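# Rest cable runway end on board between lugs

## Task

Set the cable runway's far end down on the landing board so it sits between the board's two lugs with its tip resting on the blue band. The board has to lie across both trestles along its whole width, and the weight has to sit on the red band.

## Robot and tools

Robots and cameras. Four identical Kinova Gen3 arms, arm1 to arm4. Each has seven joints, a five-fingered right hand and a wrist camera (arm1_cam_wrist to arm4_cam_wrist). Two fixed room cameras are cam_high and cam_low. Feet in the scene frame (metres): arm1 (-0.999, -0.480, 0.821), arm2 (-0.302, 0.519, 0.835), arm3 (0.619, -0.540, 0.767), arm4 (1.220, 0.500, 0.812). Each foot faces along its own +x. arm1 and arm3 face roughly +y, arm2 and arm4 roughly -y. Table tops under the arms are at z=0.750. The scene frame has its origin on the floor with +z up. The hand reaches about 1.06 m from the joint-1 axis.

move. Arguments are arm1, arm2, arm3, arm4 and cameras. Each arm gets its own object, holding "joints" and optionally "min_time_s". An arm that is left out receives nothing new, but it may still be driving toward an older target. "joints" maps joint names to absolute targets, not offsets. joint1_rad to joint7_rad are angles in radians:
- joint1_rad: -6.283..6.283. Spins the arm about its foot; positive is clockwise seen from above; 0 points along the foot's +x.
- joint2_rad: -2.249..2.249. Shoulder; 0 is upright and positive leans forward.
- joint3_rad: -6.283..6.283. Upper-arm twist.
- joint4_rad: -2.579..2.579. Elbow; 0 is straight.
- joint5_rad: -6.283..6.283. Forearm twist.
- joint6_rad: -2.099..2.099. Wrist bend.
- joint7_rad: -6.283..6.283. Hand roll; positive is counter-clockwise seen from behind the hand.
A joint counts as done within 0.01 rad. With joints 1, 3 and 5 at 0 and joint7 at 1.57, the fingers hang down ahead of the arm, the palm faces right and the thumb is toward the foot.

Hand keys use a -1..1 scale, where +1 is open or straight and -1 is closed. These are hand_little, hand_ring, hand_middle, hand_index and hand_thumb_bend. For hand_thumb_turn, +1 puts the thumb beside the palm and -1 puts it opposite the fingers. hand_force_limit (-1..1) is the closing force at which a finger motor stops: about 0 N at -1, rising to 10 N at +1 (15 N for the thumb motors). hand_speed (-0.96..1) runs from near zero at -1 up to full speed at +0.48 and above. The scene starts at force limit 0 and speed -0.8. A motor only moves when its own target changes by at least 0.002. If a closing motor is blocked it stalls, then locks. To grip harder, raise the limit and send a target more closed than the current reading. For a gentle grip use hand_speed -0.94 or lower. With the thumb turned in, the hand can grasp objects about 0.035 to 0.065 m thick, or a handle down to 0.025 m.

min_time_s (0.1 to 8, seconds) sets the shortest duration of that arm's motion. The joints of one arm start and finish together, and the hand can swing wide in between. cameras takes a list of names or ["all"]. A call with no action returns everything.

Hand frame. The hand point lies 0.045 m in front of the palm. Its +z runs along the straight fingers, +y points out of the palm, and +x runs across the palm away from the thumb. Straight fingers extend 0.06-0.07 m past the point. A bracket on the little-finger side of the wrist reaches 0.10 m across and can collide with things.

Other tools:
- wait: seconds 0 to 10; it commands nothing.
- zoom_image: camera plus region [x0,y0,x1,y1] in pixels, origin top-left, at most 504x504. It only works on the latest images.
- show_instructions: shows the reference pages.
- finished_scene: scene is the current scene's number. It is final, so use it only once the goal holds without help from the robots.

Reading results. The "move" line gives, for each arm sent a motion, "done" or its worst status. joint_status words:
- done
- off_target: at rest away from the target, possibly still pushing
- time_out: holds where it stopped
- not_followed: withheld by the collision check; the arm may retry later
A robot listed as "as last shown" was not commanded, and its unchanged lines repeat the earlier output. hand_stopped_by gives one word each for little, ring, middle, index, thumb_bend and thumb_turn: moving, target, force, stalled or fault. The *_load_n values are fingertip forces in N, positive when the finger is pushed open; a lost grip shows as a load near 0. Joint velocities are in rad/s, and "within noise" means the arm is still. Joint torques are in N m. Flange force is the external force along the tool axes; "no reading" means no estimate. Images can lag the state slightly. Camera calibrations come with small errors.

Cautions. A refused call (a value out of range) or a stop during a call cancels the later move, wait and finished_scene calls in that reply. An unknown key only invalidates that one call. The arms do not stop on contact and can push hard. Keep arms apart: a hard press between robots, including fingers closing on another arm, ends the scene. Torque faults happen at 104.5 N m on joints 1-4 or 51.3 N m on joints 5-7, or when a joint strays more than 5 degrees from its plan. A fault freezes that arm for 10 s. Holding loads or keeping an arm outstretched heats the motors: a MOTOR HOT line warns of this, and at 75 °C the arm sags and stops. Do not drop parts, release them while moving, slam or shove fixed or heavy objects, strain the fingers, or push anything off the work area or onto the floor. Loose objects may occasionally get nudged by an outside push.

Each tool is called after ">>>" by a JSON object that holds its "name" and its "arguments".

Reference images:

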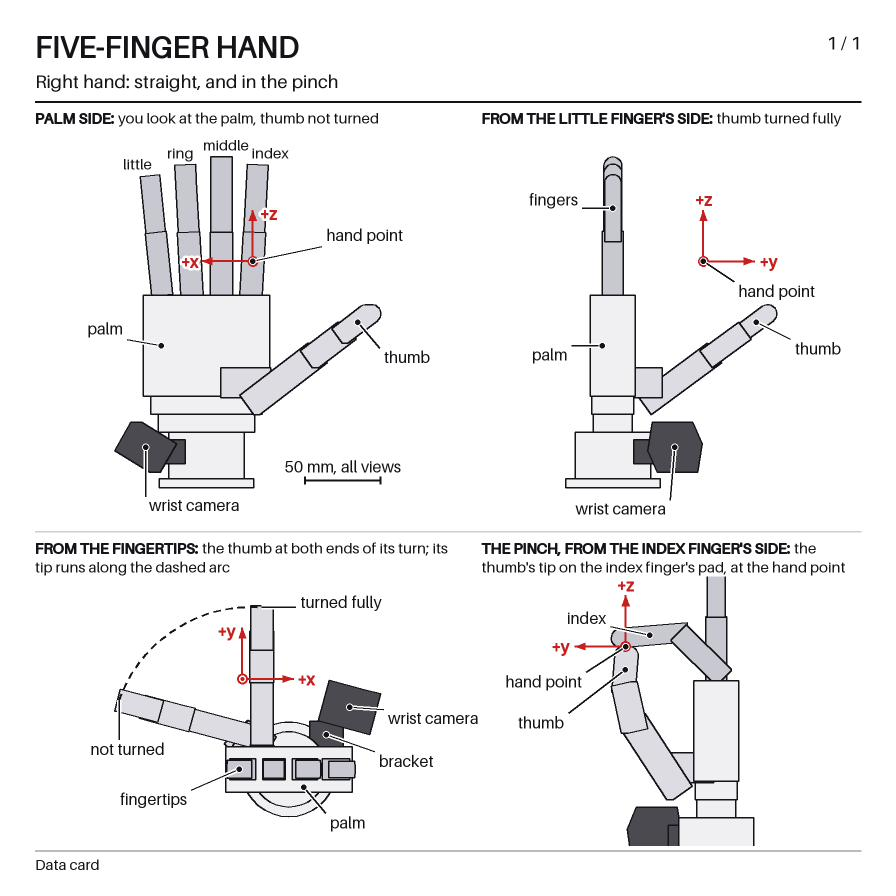

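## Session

>>> {"name": "move", "arguments": {}}

>>> {"name": "zoom_image", "arguments": {"camera": "cam_high", "region": [280, 120, 400, 240]}}

>>> {"name": "zoom_image", "arguments": {"camera": "cam_high", "region": [270, 220, 390, 340]}}

>>> {"name": "zoom_image", "arguments": {"camera": "cam_high", "region": [270, 384, 390, 504]}}

>>> {"name": "zoom_image", "arguments": {"camera": "cam_low", "region": [0, 180, 240, 360]}}

>>> {"name": "zoom_image", "arguments": {"camera": "cam_low", "region": [250, 210, 610, 350]}}

>>> {"name": "zoom_image", "arguments": {"camera": "arm4_cam_wrist", "region": [168, 120, 572, 450]}}

Scene clock: 0.00 s.
Joint torques (N m): no reading
Motor temperatures (°C): arm1=[34 32 33 37 44 42 51] | arm2=[39 33 37 33 38 39 41] | arm3=[37 35 33 35 39 38 39] | arm4=[32 32 29 36 45 37 39]
Flange force (N): no reading
Joint velocities: within noise
arm1.joint_positions: joint1_rad=-0.178 joint2_rad=-0.336 joint3_rad=-0.076 joint4_rad=+1.431 joint5_rad=-0.053 joint6_rad=+2.038 joint7_rad=-1.779 hand_little=+1.000 hand_ring=+1.000 hand_middle=+1.000 hand_index=+1.000 hand_thumb_turn=+1.000 hand_thumb_bend=+1.000 hand_force_limit=+0.000 hand_speed=-0.800
arm1.joint_status: not commanded
arm1.hand_stopped_by: target,target,target,target,target,target
arm1.little_load_n: 0.0
arm1.ring_load_n: 0.0
arm1.middle_load_n: 0.0
arm1.index_load_n: 0.0
arm1.thumb_bend_load_n: 0.0
arm1.thumb_turn_load_n: 0.0
arm1.hand: x=-1.0705 y=-0.3054 z=+1.3274 quat_wxyz=(+0.004, +0.682, -0.731, -0.010) (m; scene frame)
arm2.joint_positions: joint1_rad=-0.465 joint2_rad=-0.405 joint3_rad=-0.112 joint4_rad=+1.486 joint5_rad=+0.015 joint6_rad=+1.973 joint7_rad=-2.054 hand_little=+1.000 hand_ring=+1.000 hand_middle=+1.000 hand_index=+1.000 hand_thumb_turn=+1.000 hand_thumb_bend=+1.000 hand_force_limit=+0.000 hand_speed=-0.800
arm2.joint_status: not commanded
arm2.hand_stopped_by: target,target,target,target,target,target
arm2.little_load_n: 0.0
arm2.ring_load_n: 0.0
arm2.middle_load_n: 0.0
arm2.index_load_n: 0.0
arm2.thumb_bend_load_n: 0.0
arm2.thumb_turn_load_n: -0.5
arm2.hand: x=-0.1997 y=+0.3532 z=+1.3373 quat_wxyz=(-0.033, -0.717, -0.695, +0.041) (m; scene frame)
arm3.joint_positions: joint1_rad=-0.391 joint2_rad=-0.392 joint3_rad=-0.106 joint4_rad=+1.512 joint5_rad=-0.081 joint6_rad=+2.000 joint7_rad=-1.874 hand_little=+1.000 hand_ring=+1.000 hand_middle=+1.000 hand_index=+1.000 hand_thumb_turn=+1.000 hand_thumb_bend=+1.000 hand_force_limit=+0.000 hand_speed=-0.800
arm3.joint_status: not commanded
arm3.hand_stopped_by: target,target,target,target,target,target
arm3.little_load_n: 0.0
arm3.ring_load_n: 0.0
arm3.middle_load_n: 0.0
arm3.index_load_n: 0.0
arm3.thumb_bend_load_n: 0.0
arm3.thumb_turn_load_n: 0.0
arm3.hand: x=+0.4714 y=-0.4283 z=+1.2569 quat_wxyz=(+0.016, +0.821, -0.570, -0.012) (m; scene frame)
arm4.joint_positions: joint1_rad=+0.132 joint2_rad=-0.436 joint3_rad=-0.105 joint4_rad=+1.560 joint5_rad=-0.005 joint6_rad=+1.957 joint7_rad=-2.108 hand_little=+1.000 hand_ring=+1.000 hand_middle=+1.000 hand_index=+1.000 hand_thumb_turn=+1.000 hand_thumb_bend=+1.000 hand_force_limit=+0.000 hand_speed=-0.800
arm4.joint_status: not commanded
arm4.hand_stopped_by: target,target,target,target,target,target
arm4.little_load_n: 0.0
arm4.ring_load_n: 0.0
arm4.middle_load_n: -0.5
arm4.index_load_n: 0.0
arm4.thumb_bend_load_n: 0.0
arm4.thumb_turn_load_n: 0.0
arm4.hand: x=+1.2563 y=+0.3251 z=+1.2958 quat_wxyz=(-0.018, -0.855, -0.517, +0.039) (m; scene frame)
pictures: arm1_cam_wrist, arm2_cam_wrist, arm3_cam_wrist, arm4_cam_wrist, cam_high, cam_low
camera_calibration:
arm1_cam_wrist: T_world_to_cam=[[-0.982364, -0.186774, 0.00876076, -1.11453], [-0.147992, 0.805313, 0.574081, -0.678906], [-0.114278, 0.56266, -0.818751, 1.25137], [0, 0, 0, 1]] pos_world=[-1.05235, -0.36553, 1.42407]
arm2_cam_wrist: T_world_to_cam=[[0.963959, 0.261667, -0.04809, 0.167234], [0.21971, -0.681013, 0.698533, -0.669046], [0.150033, -0.683924, -0.71396, 1.33991], [0, 0, 0, 1]] pos_world=[-0.215242, 0.417004, 1.43203]
arm3_cam_wrist: T_world_to_cam=[[-0.794538, -0.605003, 0.0517741, 0.0431143], [-0.535468, 0.738312, 0.410084, 0.0684727], [-0.286327, 0.298104, -0.910577, 1.52144], [0, 0, 0, 1]] pos_world=[0.506551, -0.478017, 1.35508]
arm4_cam_wrist: T_world_to_cam=[[0.978832, -0.18724, -0.0826423, -1.05765], [-0.124922, -0.866422, 0.483432, -0.170164], [-0.162121, -0.462875, -0.871472, 1.60131], [0, 0, 0, 1]] pos_world=[1.27361, 0.395737, 1.39035]

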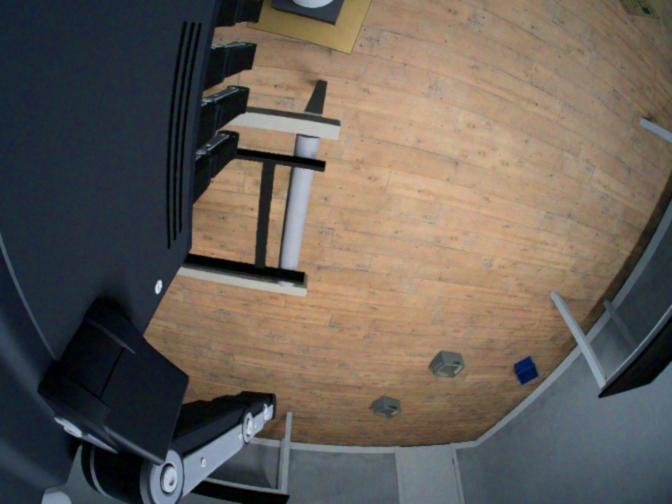

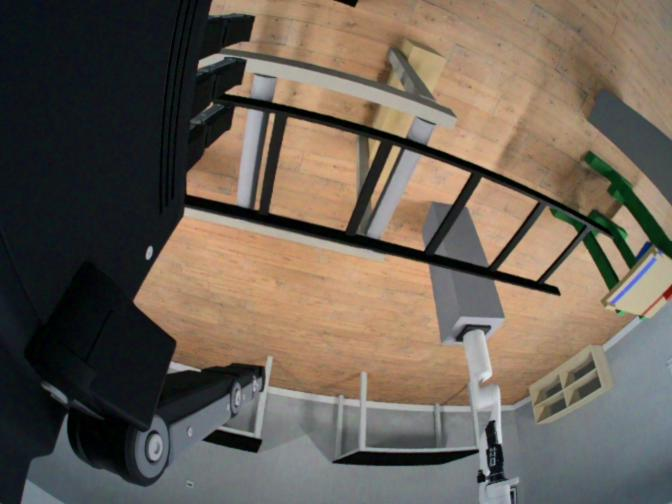

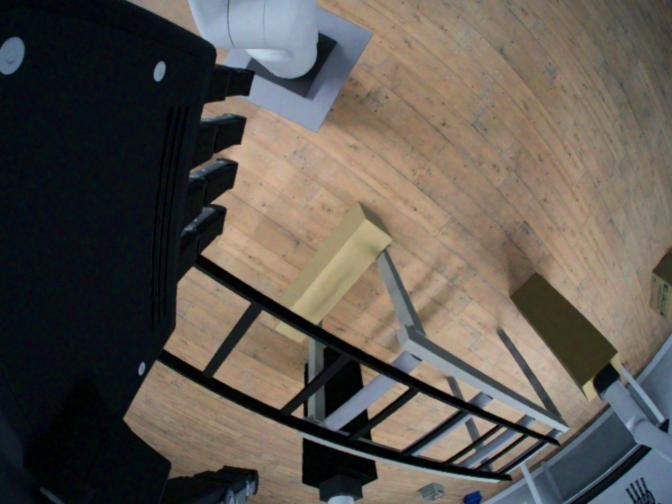

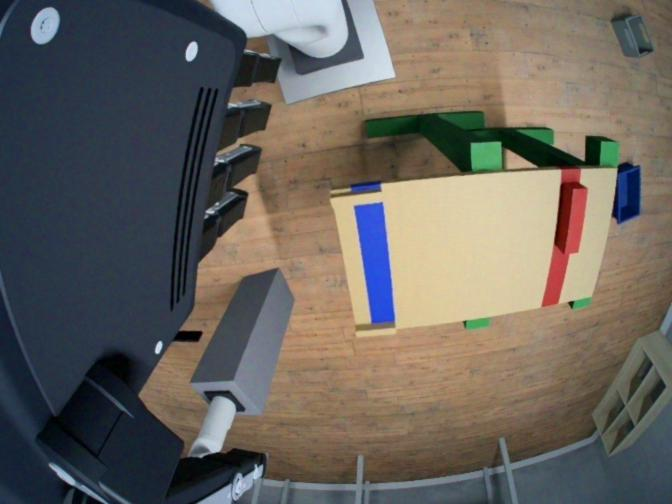

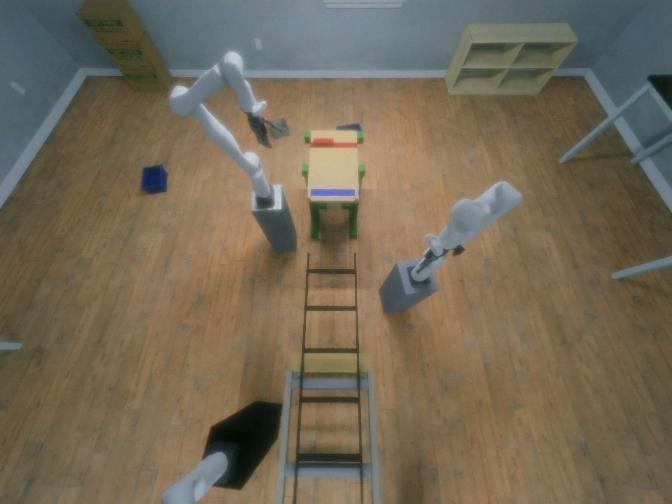

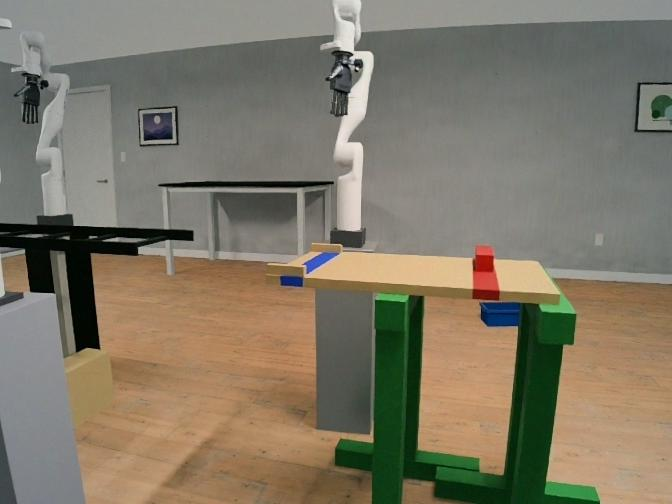

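Scaled by 4.200 from the camera's 672x504 image, which has a finer 960x720 frame.

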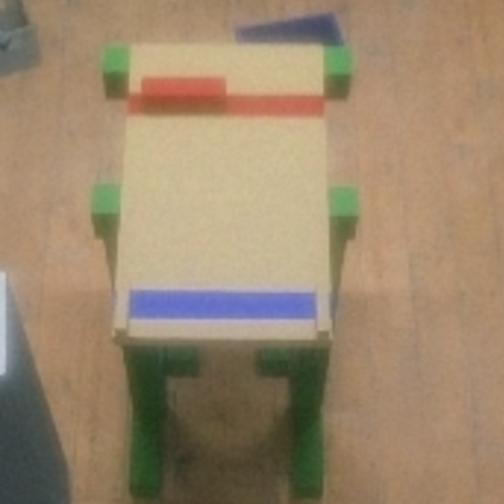

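Scaled by 4.200 from the camera's 672x504 image, which has a finer 960x720 frame.

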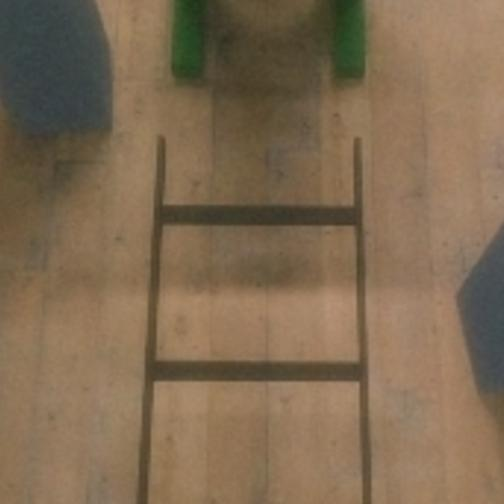

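Scaled by 4.200 from the camera's 672x504 image, which has a finer 960x720 frame.

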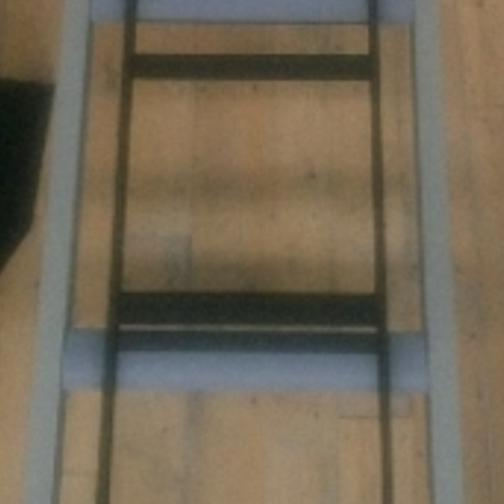

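Scaled by 2.100 from the camera's 672x504 image, which has a finer 960x720 frame.

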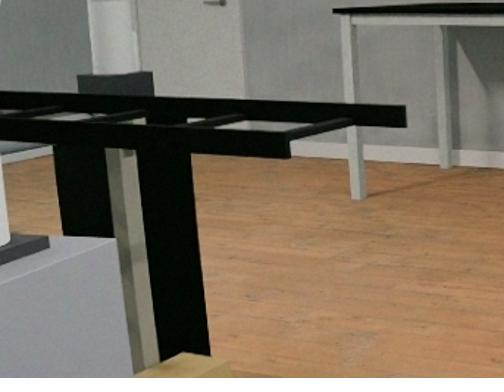

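Scaled by 1.400 from the camera's 672x504 image, which has a finer 960x720 frame.

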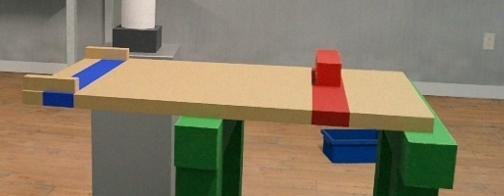

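Scaled by 1.248 from the camera's 672x504 image, which has a finer 960x720 frame.

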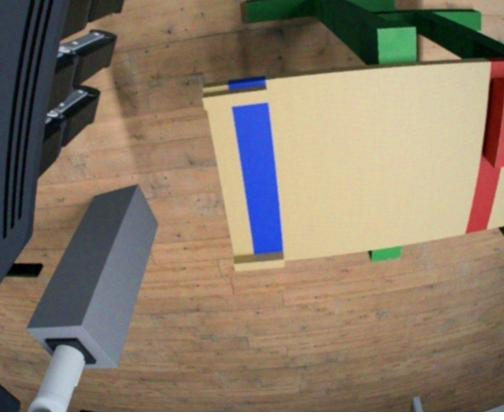

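>>> {"name": "zoom_image", "arguments": {"camera": "cam_low", "region": [100, 210, 220, 300]}}

>>> {"name": "zoom_image", "arguments": {"camera": "cam_low", "region": [240, 220, 360, 310]}}

>>> {"name": "zoom_image", "arguments": {"camera": "cam_high", "region": [270, 300, 390, 420]}}

>>> {"name": "zoom_image", "arguments": {"camera": "arm2_cam_wrist", "region": [200, 30, 600, 330]}}

Scaled by 4.200 from the camera's 672x504 image, which has a finer 960x720 frame.

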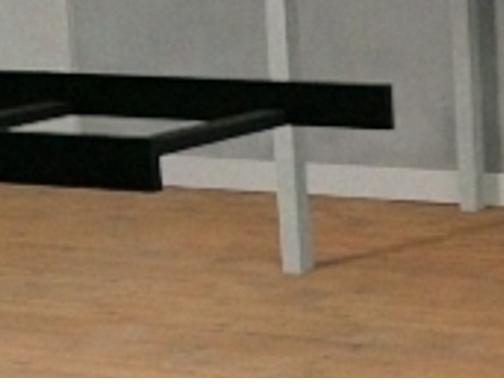

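Scaled by 4.200 from the camera's 672x504 image, which has a finer 960x720 frame.

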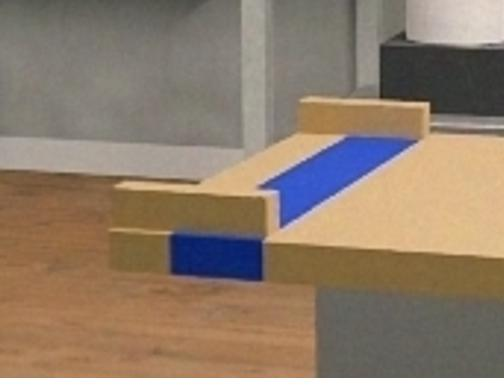

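Scaled by 4.200 from the camera's 672x504 image, which has a finer 960x720 frame.

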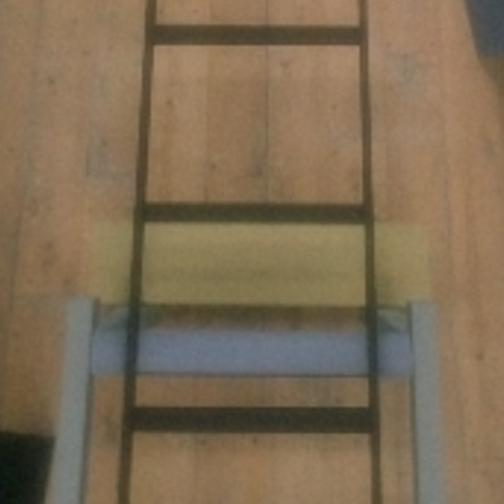

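Scaled by 1.260 from the camera's 672x504 image, which has a finer 960x720 frame.

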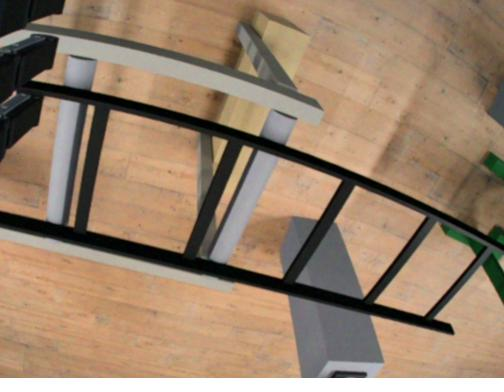

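>>> {"name": "move", "arguments": {"arm3": {"joints": {"joint1_rad": -0.3745, "joint2_rad": 0.7779, "joint3_rad": 0, "joint4_rad": 1.0341, "joint5_rad": 0, "joint6_rad": 1.3296, "joint7_rad": 1.0616, "hand_thumb_turn": -1, "hand_speed": -0.5}, "min_time_s": 3.5}, "arm4": {"joints": {"joint1_rad": -0.1546, "joint2_rad": 0.1017, "joint3_rad": 0, "joint4_rad": 1.7558, "joint5_rad": 0, "joint6_rad": 1.2841, "joint7_rad": -3.385}, "min_time_s": 3.5}, "cameras": ["arm3_cam_wrist", "arm4_cam_wrist"]}}

>>> {"name": "zoom_image", "arguments": {"camera": "arm3_cam_wrist", "region": [230, 0, 530, 225]}}

>>> {"name": "move", "arguments": {"arm3": {"joints": {"joint1_rad": -0.3745, "joint2_rad": 0.8601, "joint3_rad": 0, "joint4_rad": 1.1716, "joint5_rad": 0, "joint6_rad": 1.1099, "joint7_rad": 1.0616}, "min_time_s": 1.5}, "cameras": ["arm3_cam_wrist", "cam_low"]}}

>>> {"name": "zoom_image", "arguments": {"camera": "arm3_cam_wrist", "region": [230, 0, 530, 225]}}

>>> {"name": "zoom_image", "arguments": {"camera": "cam_low", "region": [0, 200, 120, 290]}}

Scene clock: 72.67 s.
Joint torques (N m): arm1=[0.39 -0.07 0.11 -7.58 -0.6 -0.01 -0.4] | arm2=[2.62 0.18 0.94 -7.67 -0.03 0.05 0.11] | arm3=[-1.43 -18.63 0.92 -10.15 0.2 0.21 -0.07] | arm4=[-0.29 -7.97 1.5 -7.25 0.26 -0.03 -0.45]
Motor temperatures (°C): arm1=[34 32 33 37 44 42 51] | arm2=[39 33 37 33 38 39 41] | arm3=[37 35 33 36 39 38 39] | arm4=[32 32 29 36 45 37 39]
Flange force (N): arm1=[1.6 -2.4 2.2] | arm2=[0.8 1.6 2.1] | arm3=[-16.6 11.0 3.6] | arm4=[-0.9 -2.2 -2.3]
move: arm3 done; arm4 done
Joint velocities: within noise
arm1, arm2: as last shown
arm2.little_load_n: -0.5
arm2.thumb_turn_load_n: 0.0
arm3.joint_positions: joint1_rad=-0.374 joint2_rad=+0.778 joint3_rad=+0.000 joint4_rad=+1.034 joint5_rad=+0.000 joint6_rad=+1.330 joint7_rad=+1.062 hand_little=+1.000 hand_ring=+1.000 hand_middle=+1.000 hand_index=+1.000 hand_thumb_turn=-1.000 hand_thumb_bend=+1.000 hand_force_limit=+0.000 hand_speed=-0.500
arm3.joint_status: all done
arm3.hand_stopped_by: target,target,target,target,target,target
arm3.little_load_n: 0.0
arm3.ring_load_n: 0.0
arm3.middle_load_n: 0.0
arm3.index_load_n: 0.0
arm3.thumb_bend_load_n: 0.0
arm3.thumb_turn_load_n: 0.0
arm3.hand: x=+0.4081 y=-0.0329 z=+0.9498 quat_wxyz=(+0.003, +0.707, +0.707, -0.003) (m; scene frame)
arm4.joint_positions: joint1_rad=-0.155 joint2_rad=+0.102 joint3_rad=+0.000 joint4_rad=+1.756 joint5_rad=+0.000 joint6_rad=+1.284 joint7_rad=-3.385 hand_little=+1.000 hand_ring=+1.000 hand_middle=+1.000 hand_index=+1.000 hand_thumb_turn=+1.000 hand_thumb_bend=+1.000 hand_force_limit=+0.000 hand_speed=-0.800
arm4.joint_status: all done
arm4.hand_stopped_by: target,target,target,target,target,target
arm4.little_load_n: 0.0
arm4.ring_load_n: 0.0
arm4.middle_load_n: 0.0
arm4.index_load_n: 0.0
arm4.thumb_bend_load_n: 0.0
arm4.thumb_turn_load_n: 0.0
arm4.hand: x=+1.2512 y=+0.1028 z=+1.1086 quat_wxyz=(-0.006, -1.000, +0.000, +0.006) (m; scene frame)
pictures: arm3_cam_wrist, arm4_cam_wrist
camera_calibration:
arm3_cam_wrist: T_world_to_cam=[[0.956814, 0.290456, 0.0118981, -0.399503], [0.260898, -0.876056, 0.405534, -0.505226], [0.128213, -0.384916, -0.914003, 0.917389], [0, 0, 0, 1]] pos_world=[0.396441, 0.0265492, 1.04814]
arm4_cam_wrist: T_world_to_cam=[[0.292928, -0.955269, -0.0406784, -0.219226], [-0.859363, -0.281693, 0.426785, 0.648761], [-0.419153, -0.0900596, -0.903438, 1.65317], [0, 0, 0, 1]] pos_world=[1.31467, 0.122215, 1.20774]

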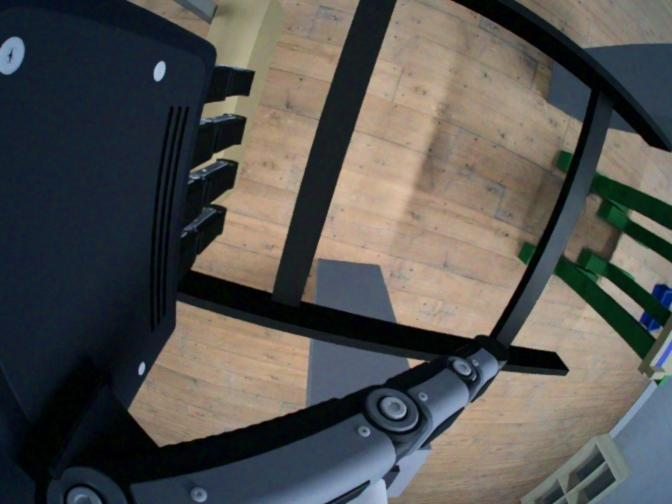

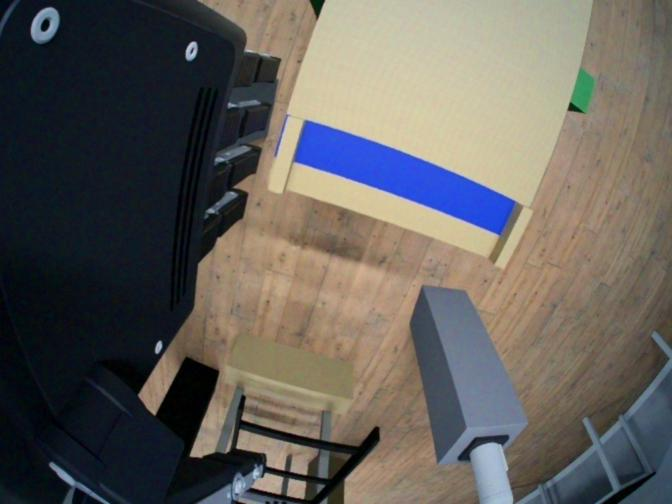

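Scaled by 1.680 from the camera's 672x504 image, which has a finer 960x720 frame.

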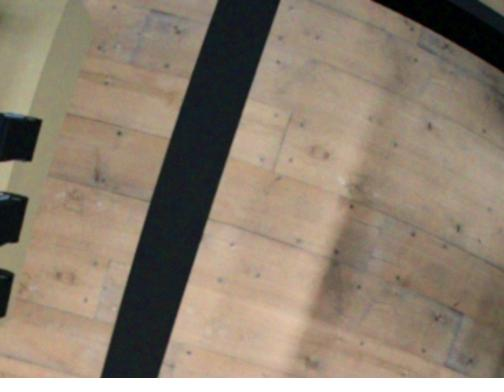

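Scene clock: 74.50 s.
Joint torques (N m): arm1=[0.39 -0.08 0.11 -7.59 -0.6 0.02 -0.4] | arm2=[2.65 0.2 0.91 -7.69 -0.03 0.07 0.11] | arm3=[-1.44 -19.02 0.97 -9.46 0.24 0.23 -0.1] | arm4=[-0.35 -8.01 1.5 -7.28 0.21 -0.03 -0.4]
Motor temperatures (°C): arm1=[34 32 33 37 44 42 51] | arm2=[39 33 37 33 38 39 41] | arm3=[37 35 33 36 39 38 39] | arm4=[32 32 29 36 45 37 39]
Flange force (N): arm1=[1.5 -2.4 2.3] | arm2=[0.8 1.5 2.2] | arm3=[-14.8 10.2 0.1] | arm4=[-0.9 -2.2 -2.2]
move: arm3 done
Joint velocities: within noise
arm1, arm2, arm4: as last shown
arm2.little_load_n: 0.0
arm3.joint_positions: joint1_rad=-0.374 joint2_rad=+0.860 joint3_rad=+0.000 joint4_rad=+1.172 joint5_rad=+0.000 joint6_rad=+1.110 joint7_rad=+1.062 hand_little=+1.000 hand_ring=+1.000 hand_middle=+1.000 hand_index=+1.000 hand_thumb_turn=-1.000 hand_thumb_bend=+1.000 hand_force_limit=+0.000 hand_speed=-0.500
arm3.joint_status: all done
arm3.hand_stopped_by: target,target,target,target,target,target
arm3.little_load_n: 0.0
arm3.ring_load_n: 0.0
arm3.middle_load_n: 0.0
arm3.index_load_n: 0.0
arm3.thumb_bend_load_n: 0.0
arm3.thumb_turn_load_n: 0.0
arm3.hand: x=+0.4082 y=-0.0337 z=+0.8599 quat_wxyz=(+0.003, +0.707, +0.707, -0.003) (m; scene frame)
pictures: arm3_cam_wrist, cam_low
camera_calibration:
arm3_cam_wrist: T_world_to_cam=[[0.956814, 0.290456, 0.0118981, -0.3982], [0.260898, -0.876056, 0.405534, -0.469429], [0.128213, -0.384916, -0.914003, 0.83482], [0, 0, 0, 1]] pos_world=[0.396441, 0.0257492, 0.958135]

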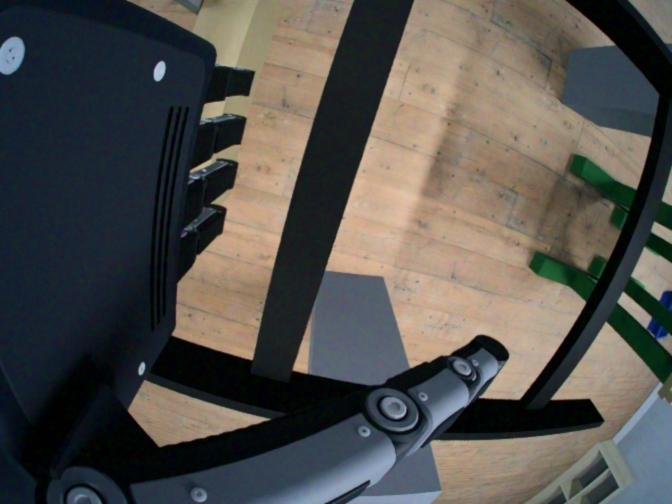

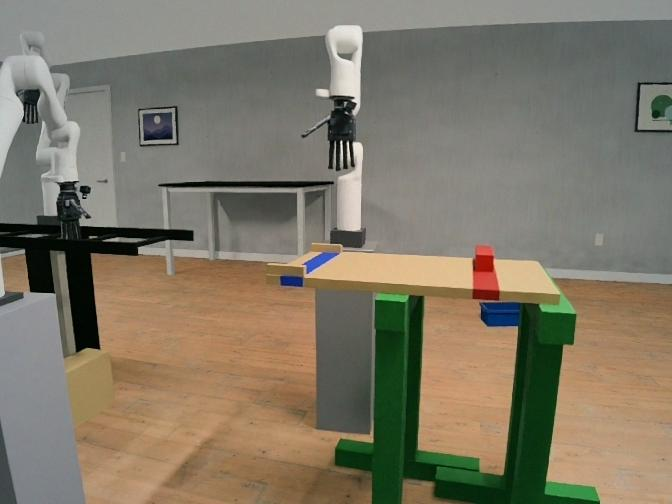

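Scaled by 1.680 from the camera's 672x504 image, which has a finer 960x720 frame.

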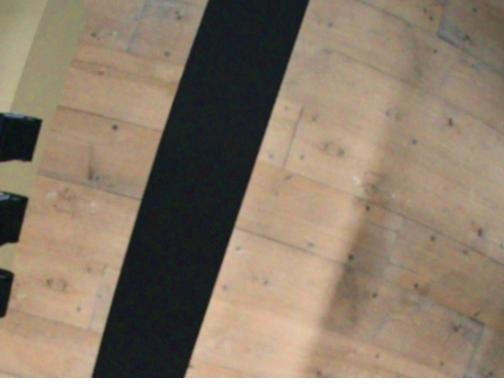

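Scaled by 4.200 from the camera's 672x504 image, which has a finer 960x720 frame.

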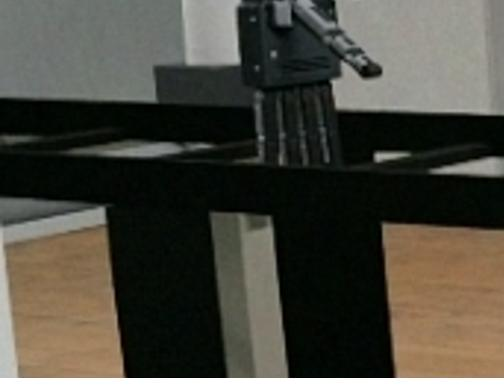

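>>> {"name": "move", "arguments": {"arm3": {"joints": {"joint1_rad": -0.3714, "joint2_rad": 0.9282, "joint4_rad": 1.2234, "joint6_rad": 0.9900, "joint7_rad": 1.0647}, "min_time_s": 1.8}, "cameras": []}}

>>> {"name": "move", "arguments": {"arm3": {"joints": {"hand_thumb_bend": 0.2, "hand_index": 0.05, "hand_middle": 0.05, "hand_ring": 0.05, "hand_little": 0.05, "hand_speed": -0.6, "hand_force_limit": -0.6}}, "cameras": ["arm3_cam_wrist"]}}

>>> {"name": "move", "arguments": {"arm3": {"joints": {"hand_index": -0.5, "hand_middle": -0.5, "hand_ring": -0.5, "hand_little": -0.5, "hand_speed": -0.94, "hand_force_limit": -0.6}}, "cameras": ["arm3_cam_wrist", "cam_low"]}}

Scene clock: 134.97 s.
Joint torques (N m): arm1=[0.44 -0.06 0.14 -7.58 -0.59 0 -0.38] | arm2=[2.63 0.21 0.89 -7.71 -0.02 0.08 0.11] | arm3=[-1.45 -19.3 0.94 -8.98 0.19 0.21 -0.1] | arm4=[-0.34 -7.94 1.51 -7.3 0.24 -0.04 -0.4]
Motor temperatures (°C): arm1=[34 32 33 37 44 42 51] | arm2=[39 33 37 33 38 39 41] | arm3=[37 36 33 36 39 38 39] | arm4=[32 32 29 36 45 37 39]
Flange force (N): arm1=[1.6 -2.2 2.2] | arm2=[0.8 1.4 2.3] | arm3=[-14.1 9.9 -1.7] | arm4=[-0.9 -2.4 -2.2]
move: arm3 done
Joint velocities: within noise
arm1, arm2, arm4: as last shown
arm2.index_load_n: -0.5
arm3.joint_positions: joint1_rad=-0.371 joint2_rad=+0.928 joint3_rad=+0.000 joint4_rad=+1.223 joint5_rad=+0.000 joint6_rad=+0.990 joint7_rad=+1.065 hand_little=+1.000 hand_ring=+1.000 hand_middle=+1.000 hand_index=+1.000 hand_thumb_turn=-1.000 hand_thumb_bend=+1.000 hand_force_limit=+0.000 hand_speed=-0.500
arm3.joint_status: all done
arm3.hand_stopped_by: target,target,target,target,target,target
arm3.little_load_n: 0.0
arm3.ring_load_n: 0.0
arm3.middle_load_n: 0.0
arm3.index_load_n: 0.0
arm3.thumb_bend_load_n: 0.0
arm3.thumb_turn_load_n: 0.0
arm3.hand: x=+0.4102 y=-0.0340 z=+0.8048 quat_wxyz=(+0.003, +0.707, +0.707, -0.003) (m; scene frame)
pictures: none
No camera images: "cameras" was empty.

Scene clock: 136.87 s.
Joint torques (N m): arm1=[0.39 -0.03 0.08 -7.59 -0.58 0.01 -0.39] | arm2=[2.62 0.16 0.92 -7.71 0 0.07 0.12] | arm3=[-1.38 -19.35 0.98 -9.02 0.19 0.24 -0.06] | arm4=[-0.3 -7.97 1.49 -7.28 0.23 0.01 -0.37]
Motor temperatures (°C): arm1=[34 32 33 37 44 42 51] | arm2=[39 33 37 33 38 39 41] | arm3=[37 36 33 36 39 38 39] | arm4=[32 32 29 36 45 37 39]
Flange force (N): arm1=[1.6 -2.4 2.3] | arm2=[0.8 1.6 2.2] | arm3=[-14.4 9.9 -1.6] | arm4=[-0.8 -2.3 -2.1]
move: arm3 done
Joint velocities: within noise
arm1, arm2, arm4: as last shown
arm2.index_load_n: 0.0
arm2.thumb_bend_load_n: -0.5
arm3.joint_positions: joint1_rad=-0.371 joint2_rad=+0.928 joint3_rad=+0.000 joint4_rad=+1.223 joint5_rad=+0.000 joint6_rad=+0.990 joint7_rad=+1.065 hand_little=+0.050 hand_ring=+0.050 hand_middle=+0.050 hand_index=+0.050 hand_thumb_turn=-1.000 hand_thumb_bend=+0.200 hand_force_limit=-0.600 hand_speed=-0.600
arm3.joint_status: all done
arm3.hand_stopped_by: target,target,target,target,target,target
arm3.little_load_n: 0.0
arm3.ring_load_n: -0.5
arm3.middle_load_n: 0.5
arm3.index_load_n: 0.0
arm3.thumb_bend_load_n: 0.5
arm3.thumb_turn_load_n: 0.0
arm3.hand: x=+0.4102 y=-0.0340 z=+0.8048 quat_wxyz=(+0.003, +0.707, +0.707, -0.003) (m; scene frame)
pictures: arm3_cam_wrist
camera_calibration:
arm3_cam_wrist: T_world_to_cam=[[0.956814, 0.290456, 0.0118981, -0.399467], [0.260898, -0.876056, 0.405534, -0.447935], [0.128213, -0.384916, -0.914003, 0.784166], [0, 0, 0, 1]] pos_world=[0.398541, 0.0254492, 0.903135]

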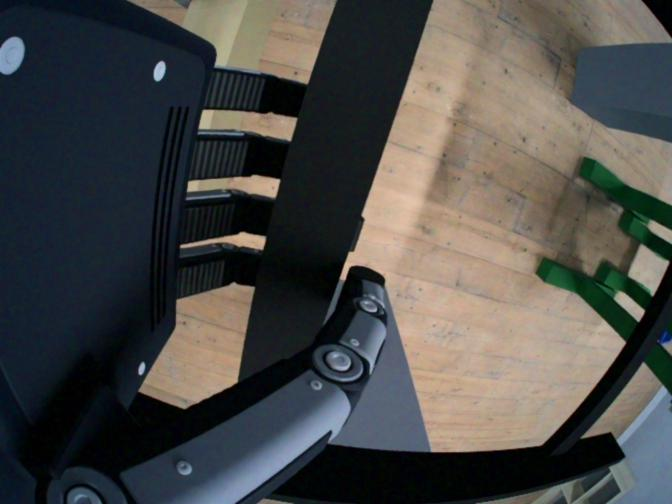

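Scene clock: 139.23 s.
Joint torques (N m): arm1=[0.41 -0.05 0.14 -7.58 -0.59 0.01 -0.38] | arm2=[2.6 0.17 0.93 -7.68 -0.03 0.05 0.08] | arm3=[-1.07 -23.97 1.54 -9.42 0.48 1.58 -0.31] | arm4=[-0.3 -8.01 1.51 -7.27 0.21 -0.04 -0.39]
Motor temperatures (°C): arm1=[34 32 33 37 44 42 51] | arm2=[39 33 37 33 38 39 41] | arm3=[37 36 33 36 39 38 39] | arm4=[32 32 29 36 45 37 39]
Flange force (N): arm1=[1.6 -2.2 2.2] | arm2=[0.7 1.5 2.1] | arm3=[-10.7 7.9 7.8] | arm4=[-0.8 -2.2 -2.2]
move: arm3 off_target
Joint velocities: within noise
arm1, arm2, arm4: as last shown
arm2.thumb_bend_load_n: 0.0
arm3.joint_positions: joint1_rad=-0.371 joint2_rad=+0.928 joint3_rad=+0.000 joint4_rad=+1.223 joint5_rad=+0.000 joint6_rad=+0.990 joint7_rad=+1.065 hand_little=-0.118 hand_ring=-0.107 hand_middle=-0.101 hand_index=-0.084 hand_thumb_turn=-1.000 hand_thumb_bend=+0.200 hand_force_limit=-0.600 hand_speed=-0.940
arm3.joint_status: hand_little off_target (ended at -0.118, target -0.500); hand_ring off_target (ended at -0.107, target -0.500); hand_middle off_target (ended at -0.101, target -0.500); hand_index off_target (ended at -0.084, target -0.500); the others done
arm3.hand_stopped_by: force,force,force,force,target,target
arm3.little_load_n: 2.5
arm3.ring_load_n: 2.5
arm3.middle_load_n: 1.0
arm3.index_load_n: 0.5
arm3.thumb_bend_load_n: 0.0
arm3.thumb_turn_load_n: 0.0
arm3.hand: x=+0.4102 y=-0.0340 z=+0.8048 quat_wxyz=(+0.003, +0.707, +0.707, -0.003) (m; scene frame)
pictures: arm3_cam_wrist, cam_low
camera_calibration:
arm3_cam_wrist: T_world_to_cam=[[0.956814, 0.290456, 0.0118981, -0.399467], [0.260898, -0.876056, 0.405534, -0.447935], [0.128213, -0.384916, -0.914003, 0.784166], [0, 0, 0, 1]] pos_world=[0.398541, 0.0254492, 0.903135]

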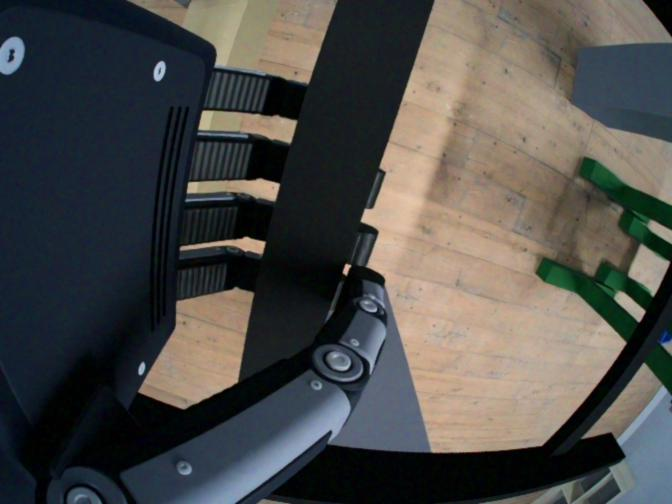

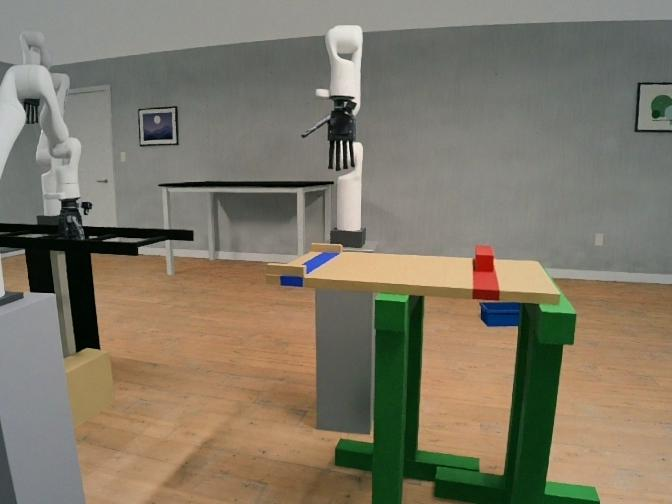

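>>> {"name": "move", "arguments": {"arm3": {"joints": {"hand_thumb_bend": -0.4, "hand_speed": -0.94, "hand_force_limit": -0.5}}, "cameras": []}}

>>> {"name": "move", "arguments": {"arm3": {"joints": {"hand_index": -0.6, "hand_middle": -0.6, "hand_ring": -0.6, "hand_little": -0.6, "hand_thumb_bend": -0.45, "hand_speed": -0.94, "hand_force_limit": 0.1}}, "cameras": ["arm3_cam_wrist"]}}

>>> {"name": "move", "arguments": {"arm3": {"joints": {"joint1_rad": -0.2800, "joint2_rad": 0.8741, "joint4_rad": 1.3348, "joint6_rad": 0.9327, "joint7_rad": 1.1561}, "min_time_s": 2}, "cameras": ["arm3_cam_wrist", "arm4_cam_wrist", "arm2_cam_wrist"]}}

>>> {"name": "zoom_image", "arguments": {"camera": "arm4_cam_wrist", "region": [260, 100, 360, 200]}}

>>> {"name": "zoom_image", "arguments": {"camera": "arm4_cam_wrist", "region": [460, 180, 560, 280]}}

Scene clock: 177.73 s.
Joint torques (N m): arm1=[0.41 -0.08 0.1 -7.59 -0.56 0.02 -0.36] | arm2=[2.63 0.13 0.91 -7.66 0 0.07 0.11] | arm3=[-1.38 -23.87 1.3 -9.75 0.29 1.3 -0.37] | arm4=[-0.39 -7.96 1.5 -7.26 0.2 -0.1 -0.37]
Motor temperatures (°C): arm1=[34 32 33 37 44 41 51] | arm2=[39 33 37 34 38 39 41] | arm3=[37 39 33 36 39 38 39] | arm4=[32 32 29 36 45 37 39]
Flange force (N): arm1=[1.6 -2.2 2.3] | arm2=[0.6 1.6 2.1] | arm3=[-11.3 8.9 7.3] | arm4=[-0.9 -2.2 -2.5]
move: arm3 off_target
Joint velocities: within noise
arm1, arm2, arm4: as last shown
arm3.joint_positions: joint1_rad=-0.371 joint2_rad=+0.928 joint3_rad=+0.000 joint4_rad=+1.223 joint5_rad=+0.000 joint6_rad=+0.990 joint7_rad=+1.065 hand_little=-0.118 hand_ring=-0.107 hand_middle=-0.101 hand_index=-0.084 hand_thumb_turn=-1.000 hand_thumb_bend=+0.160 hand_force_limit=-0.500 hand_speed=-0.940
arm3.joint_status: hand_thumb_bend off_target (ended at +0.160, target -0.400); the others done
arm3.hand_stopped_by: force,force,force,force,force,target
arm3.little_load_n: 3.0
arm3.ring_load_n: 3.0
arm3.middle_load_n: 1.0
arm3.index_load_n: 0.5
arm3.thumb_bend_load_n: 4.5
arm3.thumb_turn_load_n: 0.5
arm3.hand: x=+0.4102 y=-0.0340 z=+0.8048 quat_wxyz=(+0.003, +0.707, +0.707, -0.003) (m; scene frame)
pictures: none
No camera images: "cameras" was empty.

Scene clock: 178.33 s.
Joint torques (N m): arm1=[0.4 -0.05 0.11 -7.56 -0.59 0.02 -0.37] | arm2=[2.62 0.21 0.9 -7.66 -0.04 0.05 0.1] | arm3=[-1.92 -31.25 1.21 -11.6 0.35 2.76 -0.33] | arm4=[-0.32 -7.97 1.51 -7.25 0.2 -0.03 -0.37]
Motor temperatures (°C): arm1=[34 32 33 37 44 41 51] | arm2=[39 33 37 34 38 39 41] | arm3=[37 39 33 36 39 38 39] | arm4=[32 32 29 36 45 37 39]
Flange force (N): arm1=[1.6 -2.3 2.2] | arm2=[0.8 1.4 2.1] | arm3=[-8.5 8.4 21.7] | arm4=[-0.7 -2.2 -2.3]
move: arm3 off_target
Joint velocities: within noise
arm1, arm2, arm4: as last shown
arm1.thumb_turn_load_n: 0.5
arm2.thumb_bend_load_n: -0.5
arm3.joint_positions: joint1_rad=-0.371 joint2_rad=+0.928 joint3_rad=+0.000 joint4_rad=+1.223 joint5_rad=+0.000 joint6_rad=+0.990 joint7_rad=+1.065 hand_little=-0.139 hand_ring=-0.127 hand_middle=-0.133 hand_index=-0.121 hand_thumb_turn=-1.000 hand_thumb_bend=+0.155 hand_force_limit=+0.100 hand_speed=-0.940
arm3.joint_status: hand_little off_target (ended at -0.139, target -0.600); hand_ring off_target (ended at -0.127, target -0.600); hand_middle off_target (ended at -0.133, target -0.600); hand_index off_target (ended at -0.121, target -0.600); hand_thumb_bend off_target (ended at +0.155, target -0.450); the others done
arm3.hand_stopped_by: force,force,force,force,force,target
arm3.little_load_n: 3.5
arm3.ring_load_n: 3.0
arm3.middle_load_n: 6.0
arm3.index_load_n: 5.5
arm3.thumb_bend_load_n: 8.5
arm3.thumb_turn_load_n: 1.0
arm3.hand: x=+0.4102 y=-0.0340 z=+0.8048 quat_wxyz=(+0.003, +0.707, +0.707, -0.003) (m; scene frame)
arm4.little_load_n: -0.5
arm4.thumb_bend_load_n: -0.5
pictures: arm3_cam_wrist
camera_calibration:
arm3_cam_wrist: T_world_to_cam=[[0.956814, 0.290456, 0.0118981, -0.399467], [0.260898, -0.876056, 0.405534, -0.447935], [0.128213, -0.384916, -0.914003, 0.784166], [0, 0, 0, 1]] pos_world=[0.398541, 0.0254492, 0.903135]

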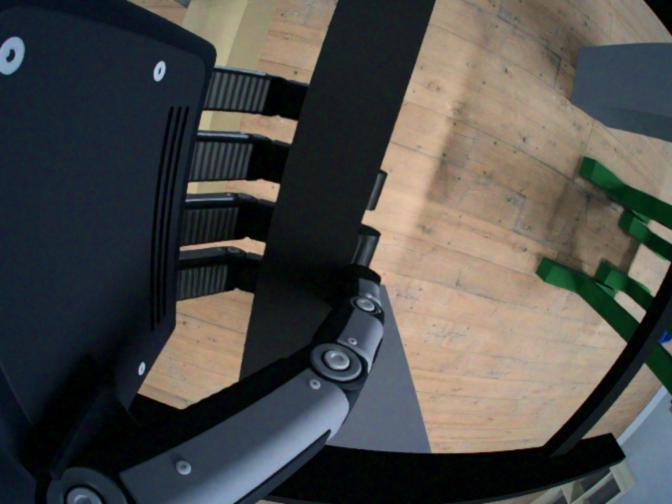

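Scene clock: 180.63 s.
Joint torques (N m): arm1=[0.35 -0.08 0.12 -7.58 -0.59 0.03 -0.39] | arm2=[2.6 0.19 0.86 -7.68 0.02 0.05 0.11] | arm3=[-1.43 -34.7 2 -15.09 1.05 1.45 -0.11] | arm4=[-0.34 -7.94 1.53 -7.34 0.23 -0.02 -0.4]
Motor temperatures (°C): arm1=[34 32 33 37 44 41 51] | arm2=[39 33 37 34 38 39 41] | arm3=[37 39 33 36 39 38 39] | arm4=[32 32 29 36 45 37 39]
Flange force (N): arm1=[1.5 -2.3 2.3] | arm2=[0.7 1.4 2.1] | arm3=[-13.5 8.1 28.6] | arm4=[-0.9 -2.5 -2.0]
move: arm3 done
Joint velocities: within noise
arm1.joint_positions: joint1_rad=-0.178 joint2_rad=-0.336 joint3_rad=-0.076 joint4_rad=+1.431 joint5_rad=-0.053 joint6_rad=+2.038 joint7_rad=-1.779 hand_little=+1.000 hand_ring=+1.000 hand_middle=+1.000 hand_index=+1.000 hand_thumb_turn=+1.000 hand_thumb_bend=+1.000 hand_force_limit=+0.000 hand_speed=-0.800
arm1.joint_status: not commanded
arm1.hand_stopped_by: target,target,target,target,target,target
arm1.little_load_n: 0.0
arm1.ring_load_n: 0.0
arm1.middle_load_n: 0.0
arm1.index_load_n: 0.0
arm1.thumb_bend_load_n: 0.0
arm1.thumb_turn_load_n: 0.0
arm1.hand: x=-1.0705 y=-0.3054 z=+1.3274 quat_wxyz=(+0.004, +0.682, -0.731, -0.010) (m; scene frame)
arm2.joint_positions: joint1_rad=-0.465 joint2_rad=-0.405 joint3_rad=-0.112 joint4_rad=+1.486 joint5_rad=+0.015 joint6_rad=+1.973 joint7_rad=-2.054 hand_little=+1.000 hand_ring=+1.000 hand_middle=+1.000 hand_index=+1.000 hand_thumb_turn=+1.000 hand_thumb_bend=+1.000 hand_force_limit=+0.000 hand_speed=-0.800
arm2.joint_status: not commanded
arm2.hand_stopped_by: target,target,target,target,target,target
arm2.little_load_n: 0.0
arm2.ring_load_n: 0.0
arm2.middle_load_n: 0.0
arm2.index_load_n: 0.0
arm2.thumb_bend_load_n: 0.0
arm2.thumb_turn_load_n: 0.0
arm2.hand: x=-0.1997 y=+0.3532 z=+1.3373 quat_wxyz=(-0.033, -0.717, -0.695, +0.041) (m; scene frame)
arm3.joint_positions: joint1_rad=-0.280 joint2_rad=+0.874 joint3_rad=+0.000 joint4_rad=+1.335 joint5_rad=+0.000 joint6_rad=+0.933 joint7_rad=+1.156 hand_little=-0.139 hand_ring=-0.127 hand_middle=-0.132 hand_index=-0.121 hand_thumb_turn=-1.000 hand_thumb_bend=+0.155 hand_force_limit=+0.100 hand_speed=-0.940
arm3.joint_status: all done
arm3.hand_stopped_by: force,force,force,force,force,target
arm3.little_load_n: 3.0
arm3.ring_load_n: 3.0
arm3.middle_load_n: 7.0
arm3.index_load_n: 7.0
arm3.thumb_bend_load_n: 8.5
arm3.thumb_turn_load_n: 1.5
arm3.hand: x=+0.4701 y=-0.0340 z=+0.8079 quat_wxyz=(+0.003, +0.707, +0.707, -0.003) (m; scene frame)
arm4: as last shown
arm4.little_load_n: 0.0
arm4.thumb_bend_load_n: 0.0
pictures: arm2_cam_wrist, arm3_cam_wrist, arm4_cam_wrist
camera_calibration:
arm2_cam_wrist: T_world_to_cam=[[0.963959, 0.261667, -0.04809, 0.167234], [0.21971, -0.681013, 0.698533, -0.669046], [0.150033, -0.683924, -0.71396, 1.33991], [0, 0, 0, 1]] pos_world=[-0.215242, 0.417004, 1.43203]
arm3_cam_wrist: T_world_to_cam=[[0.956818, 0.290441, 0.0119362, -0.456853], [0.260881, -0.876099, 0.405453, -0.464738], [0.128218, -0.384831, -0.914038, 0.779347], [0, 0, 0, 1]] pos_world=[0.458441, 0.025449, 0.906235]
arm4_cam_wrist: T_world_to_cam=[[0.292928, -0.955269, -0.0406784, -0.219226], [-0.859363, -0.281693, 0.426785, 0.648761], [-0.419153, -0.0900596, -0.903438, 1.65317], [0, 0, 0, 1]] pos_world=[1.31467, 0.122215, 1.20774]

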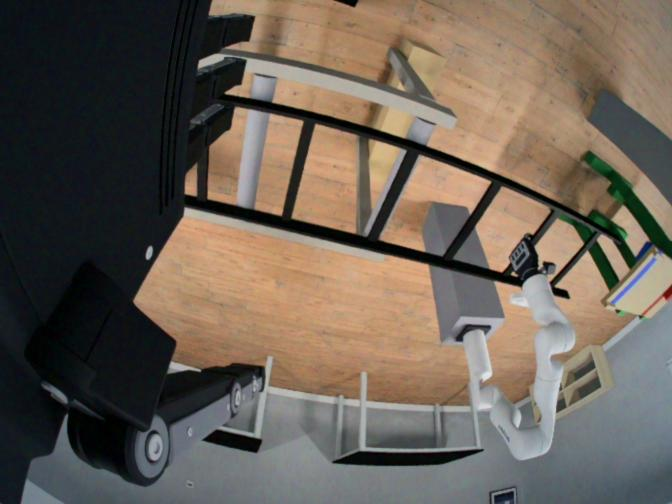

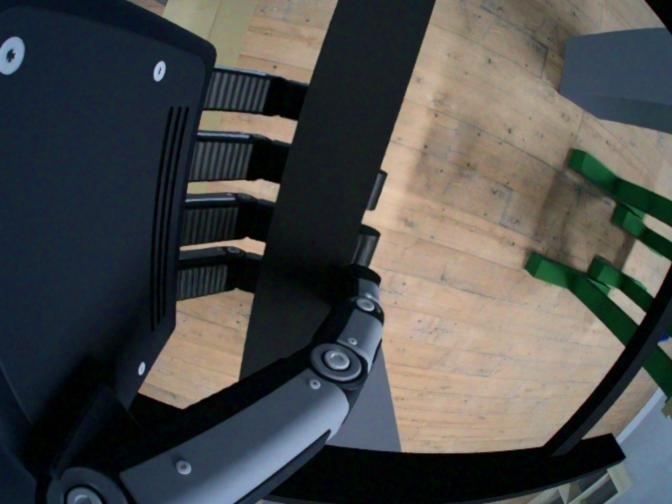

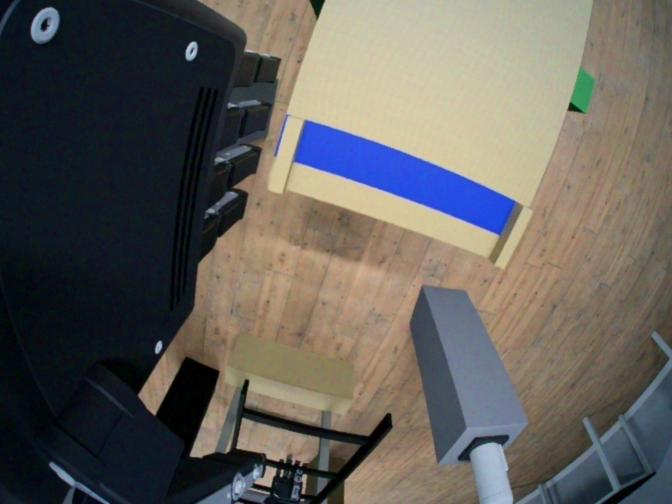

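Scaled by 5.040 from the camera's 672x504 image, which has a finer 960x720 frame.

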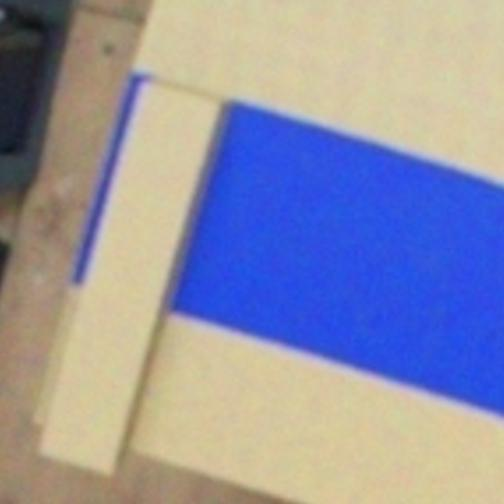

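Scaled by 5.040 from the camera's 672x504 image, which has a finer 960x720 frame.

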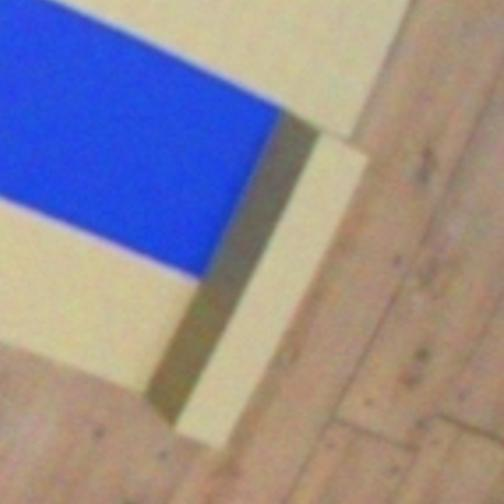

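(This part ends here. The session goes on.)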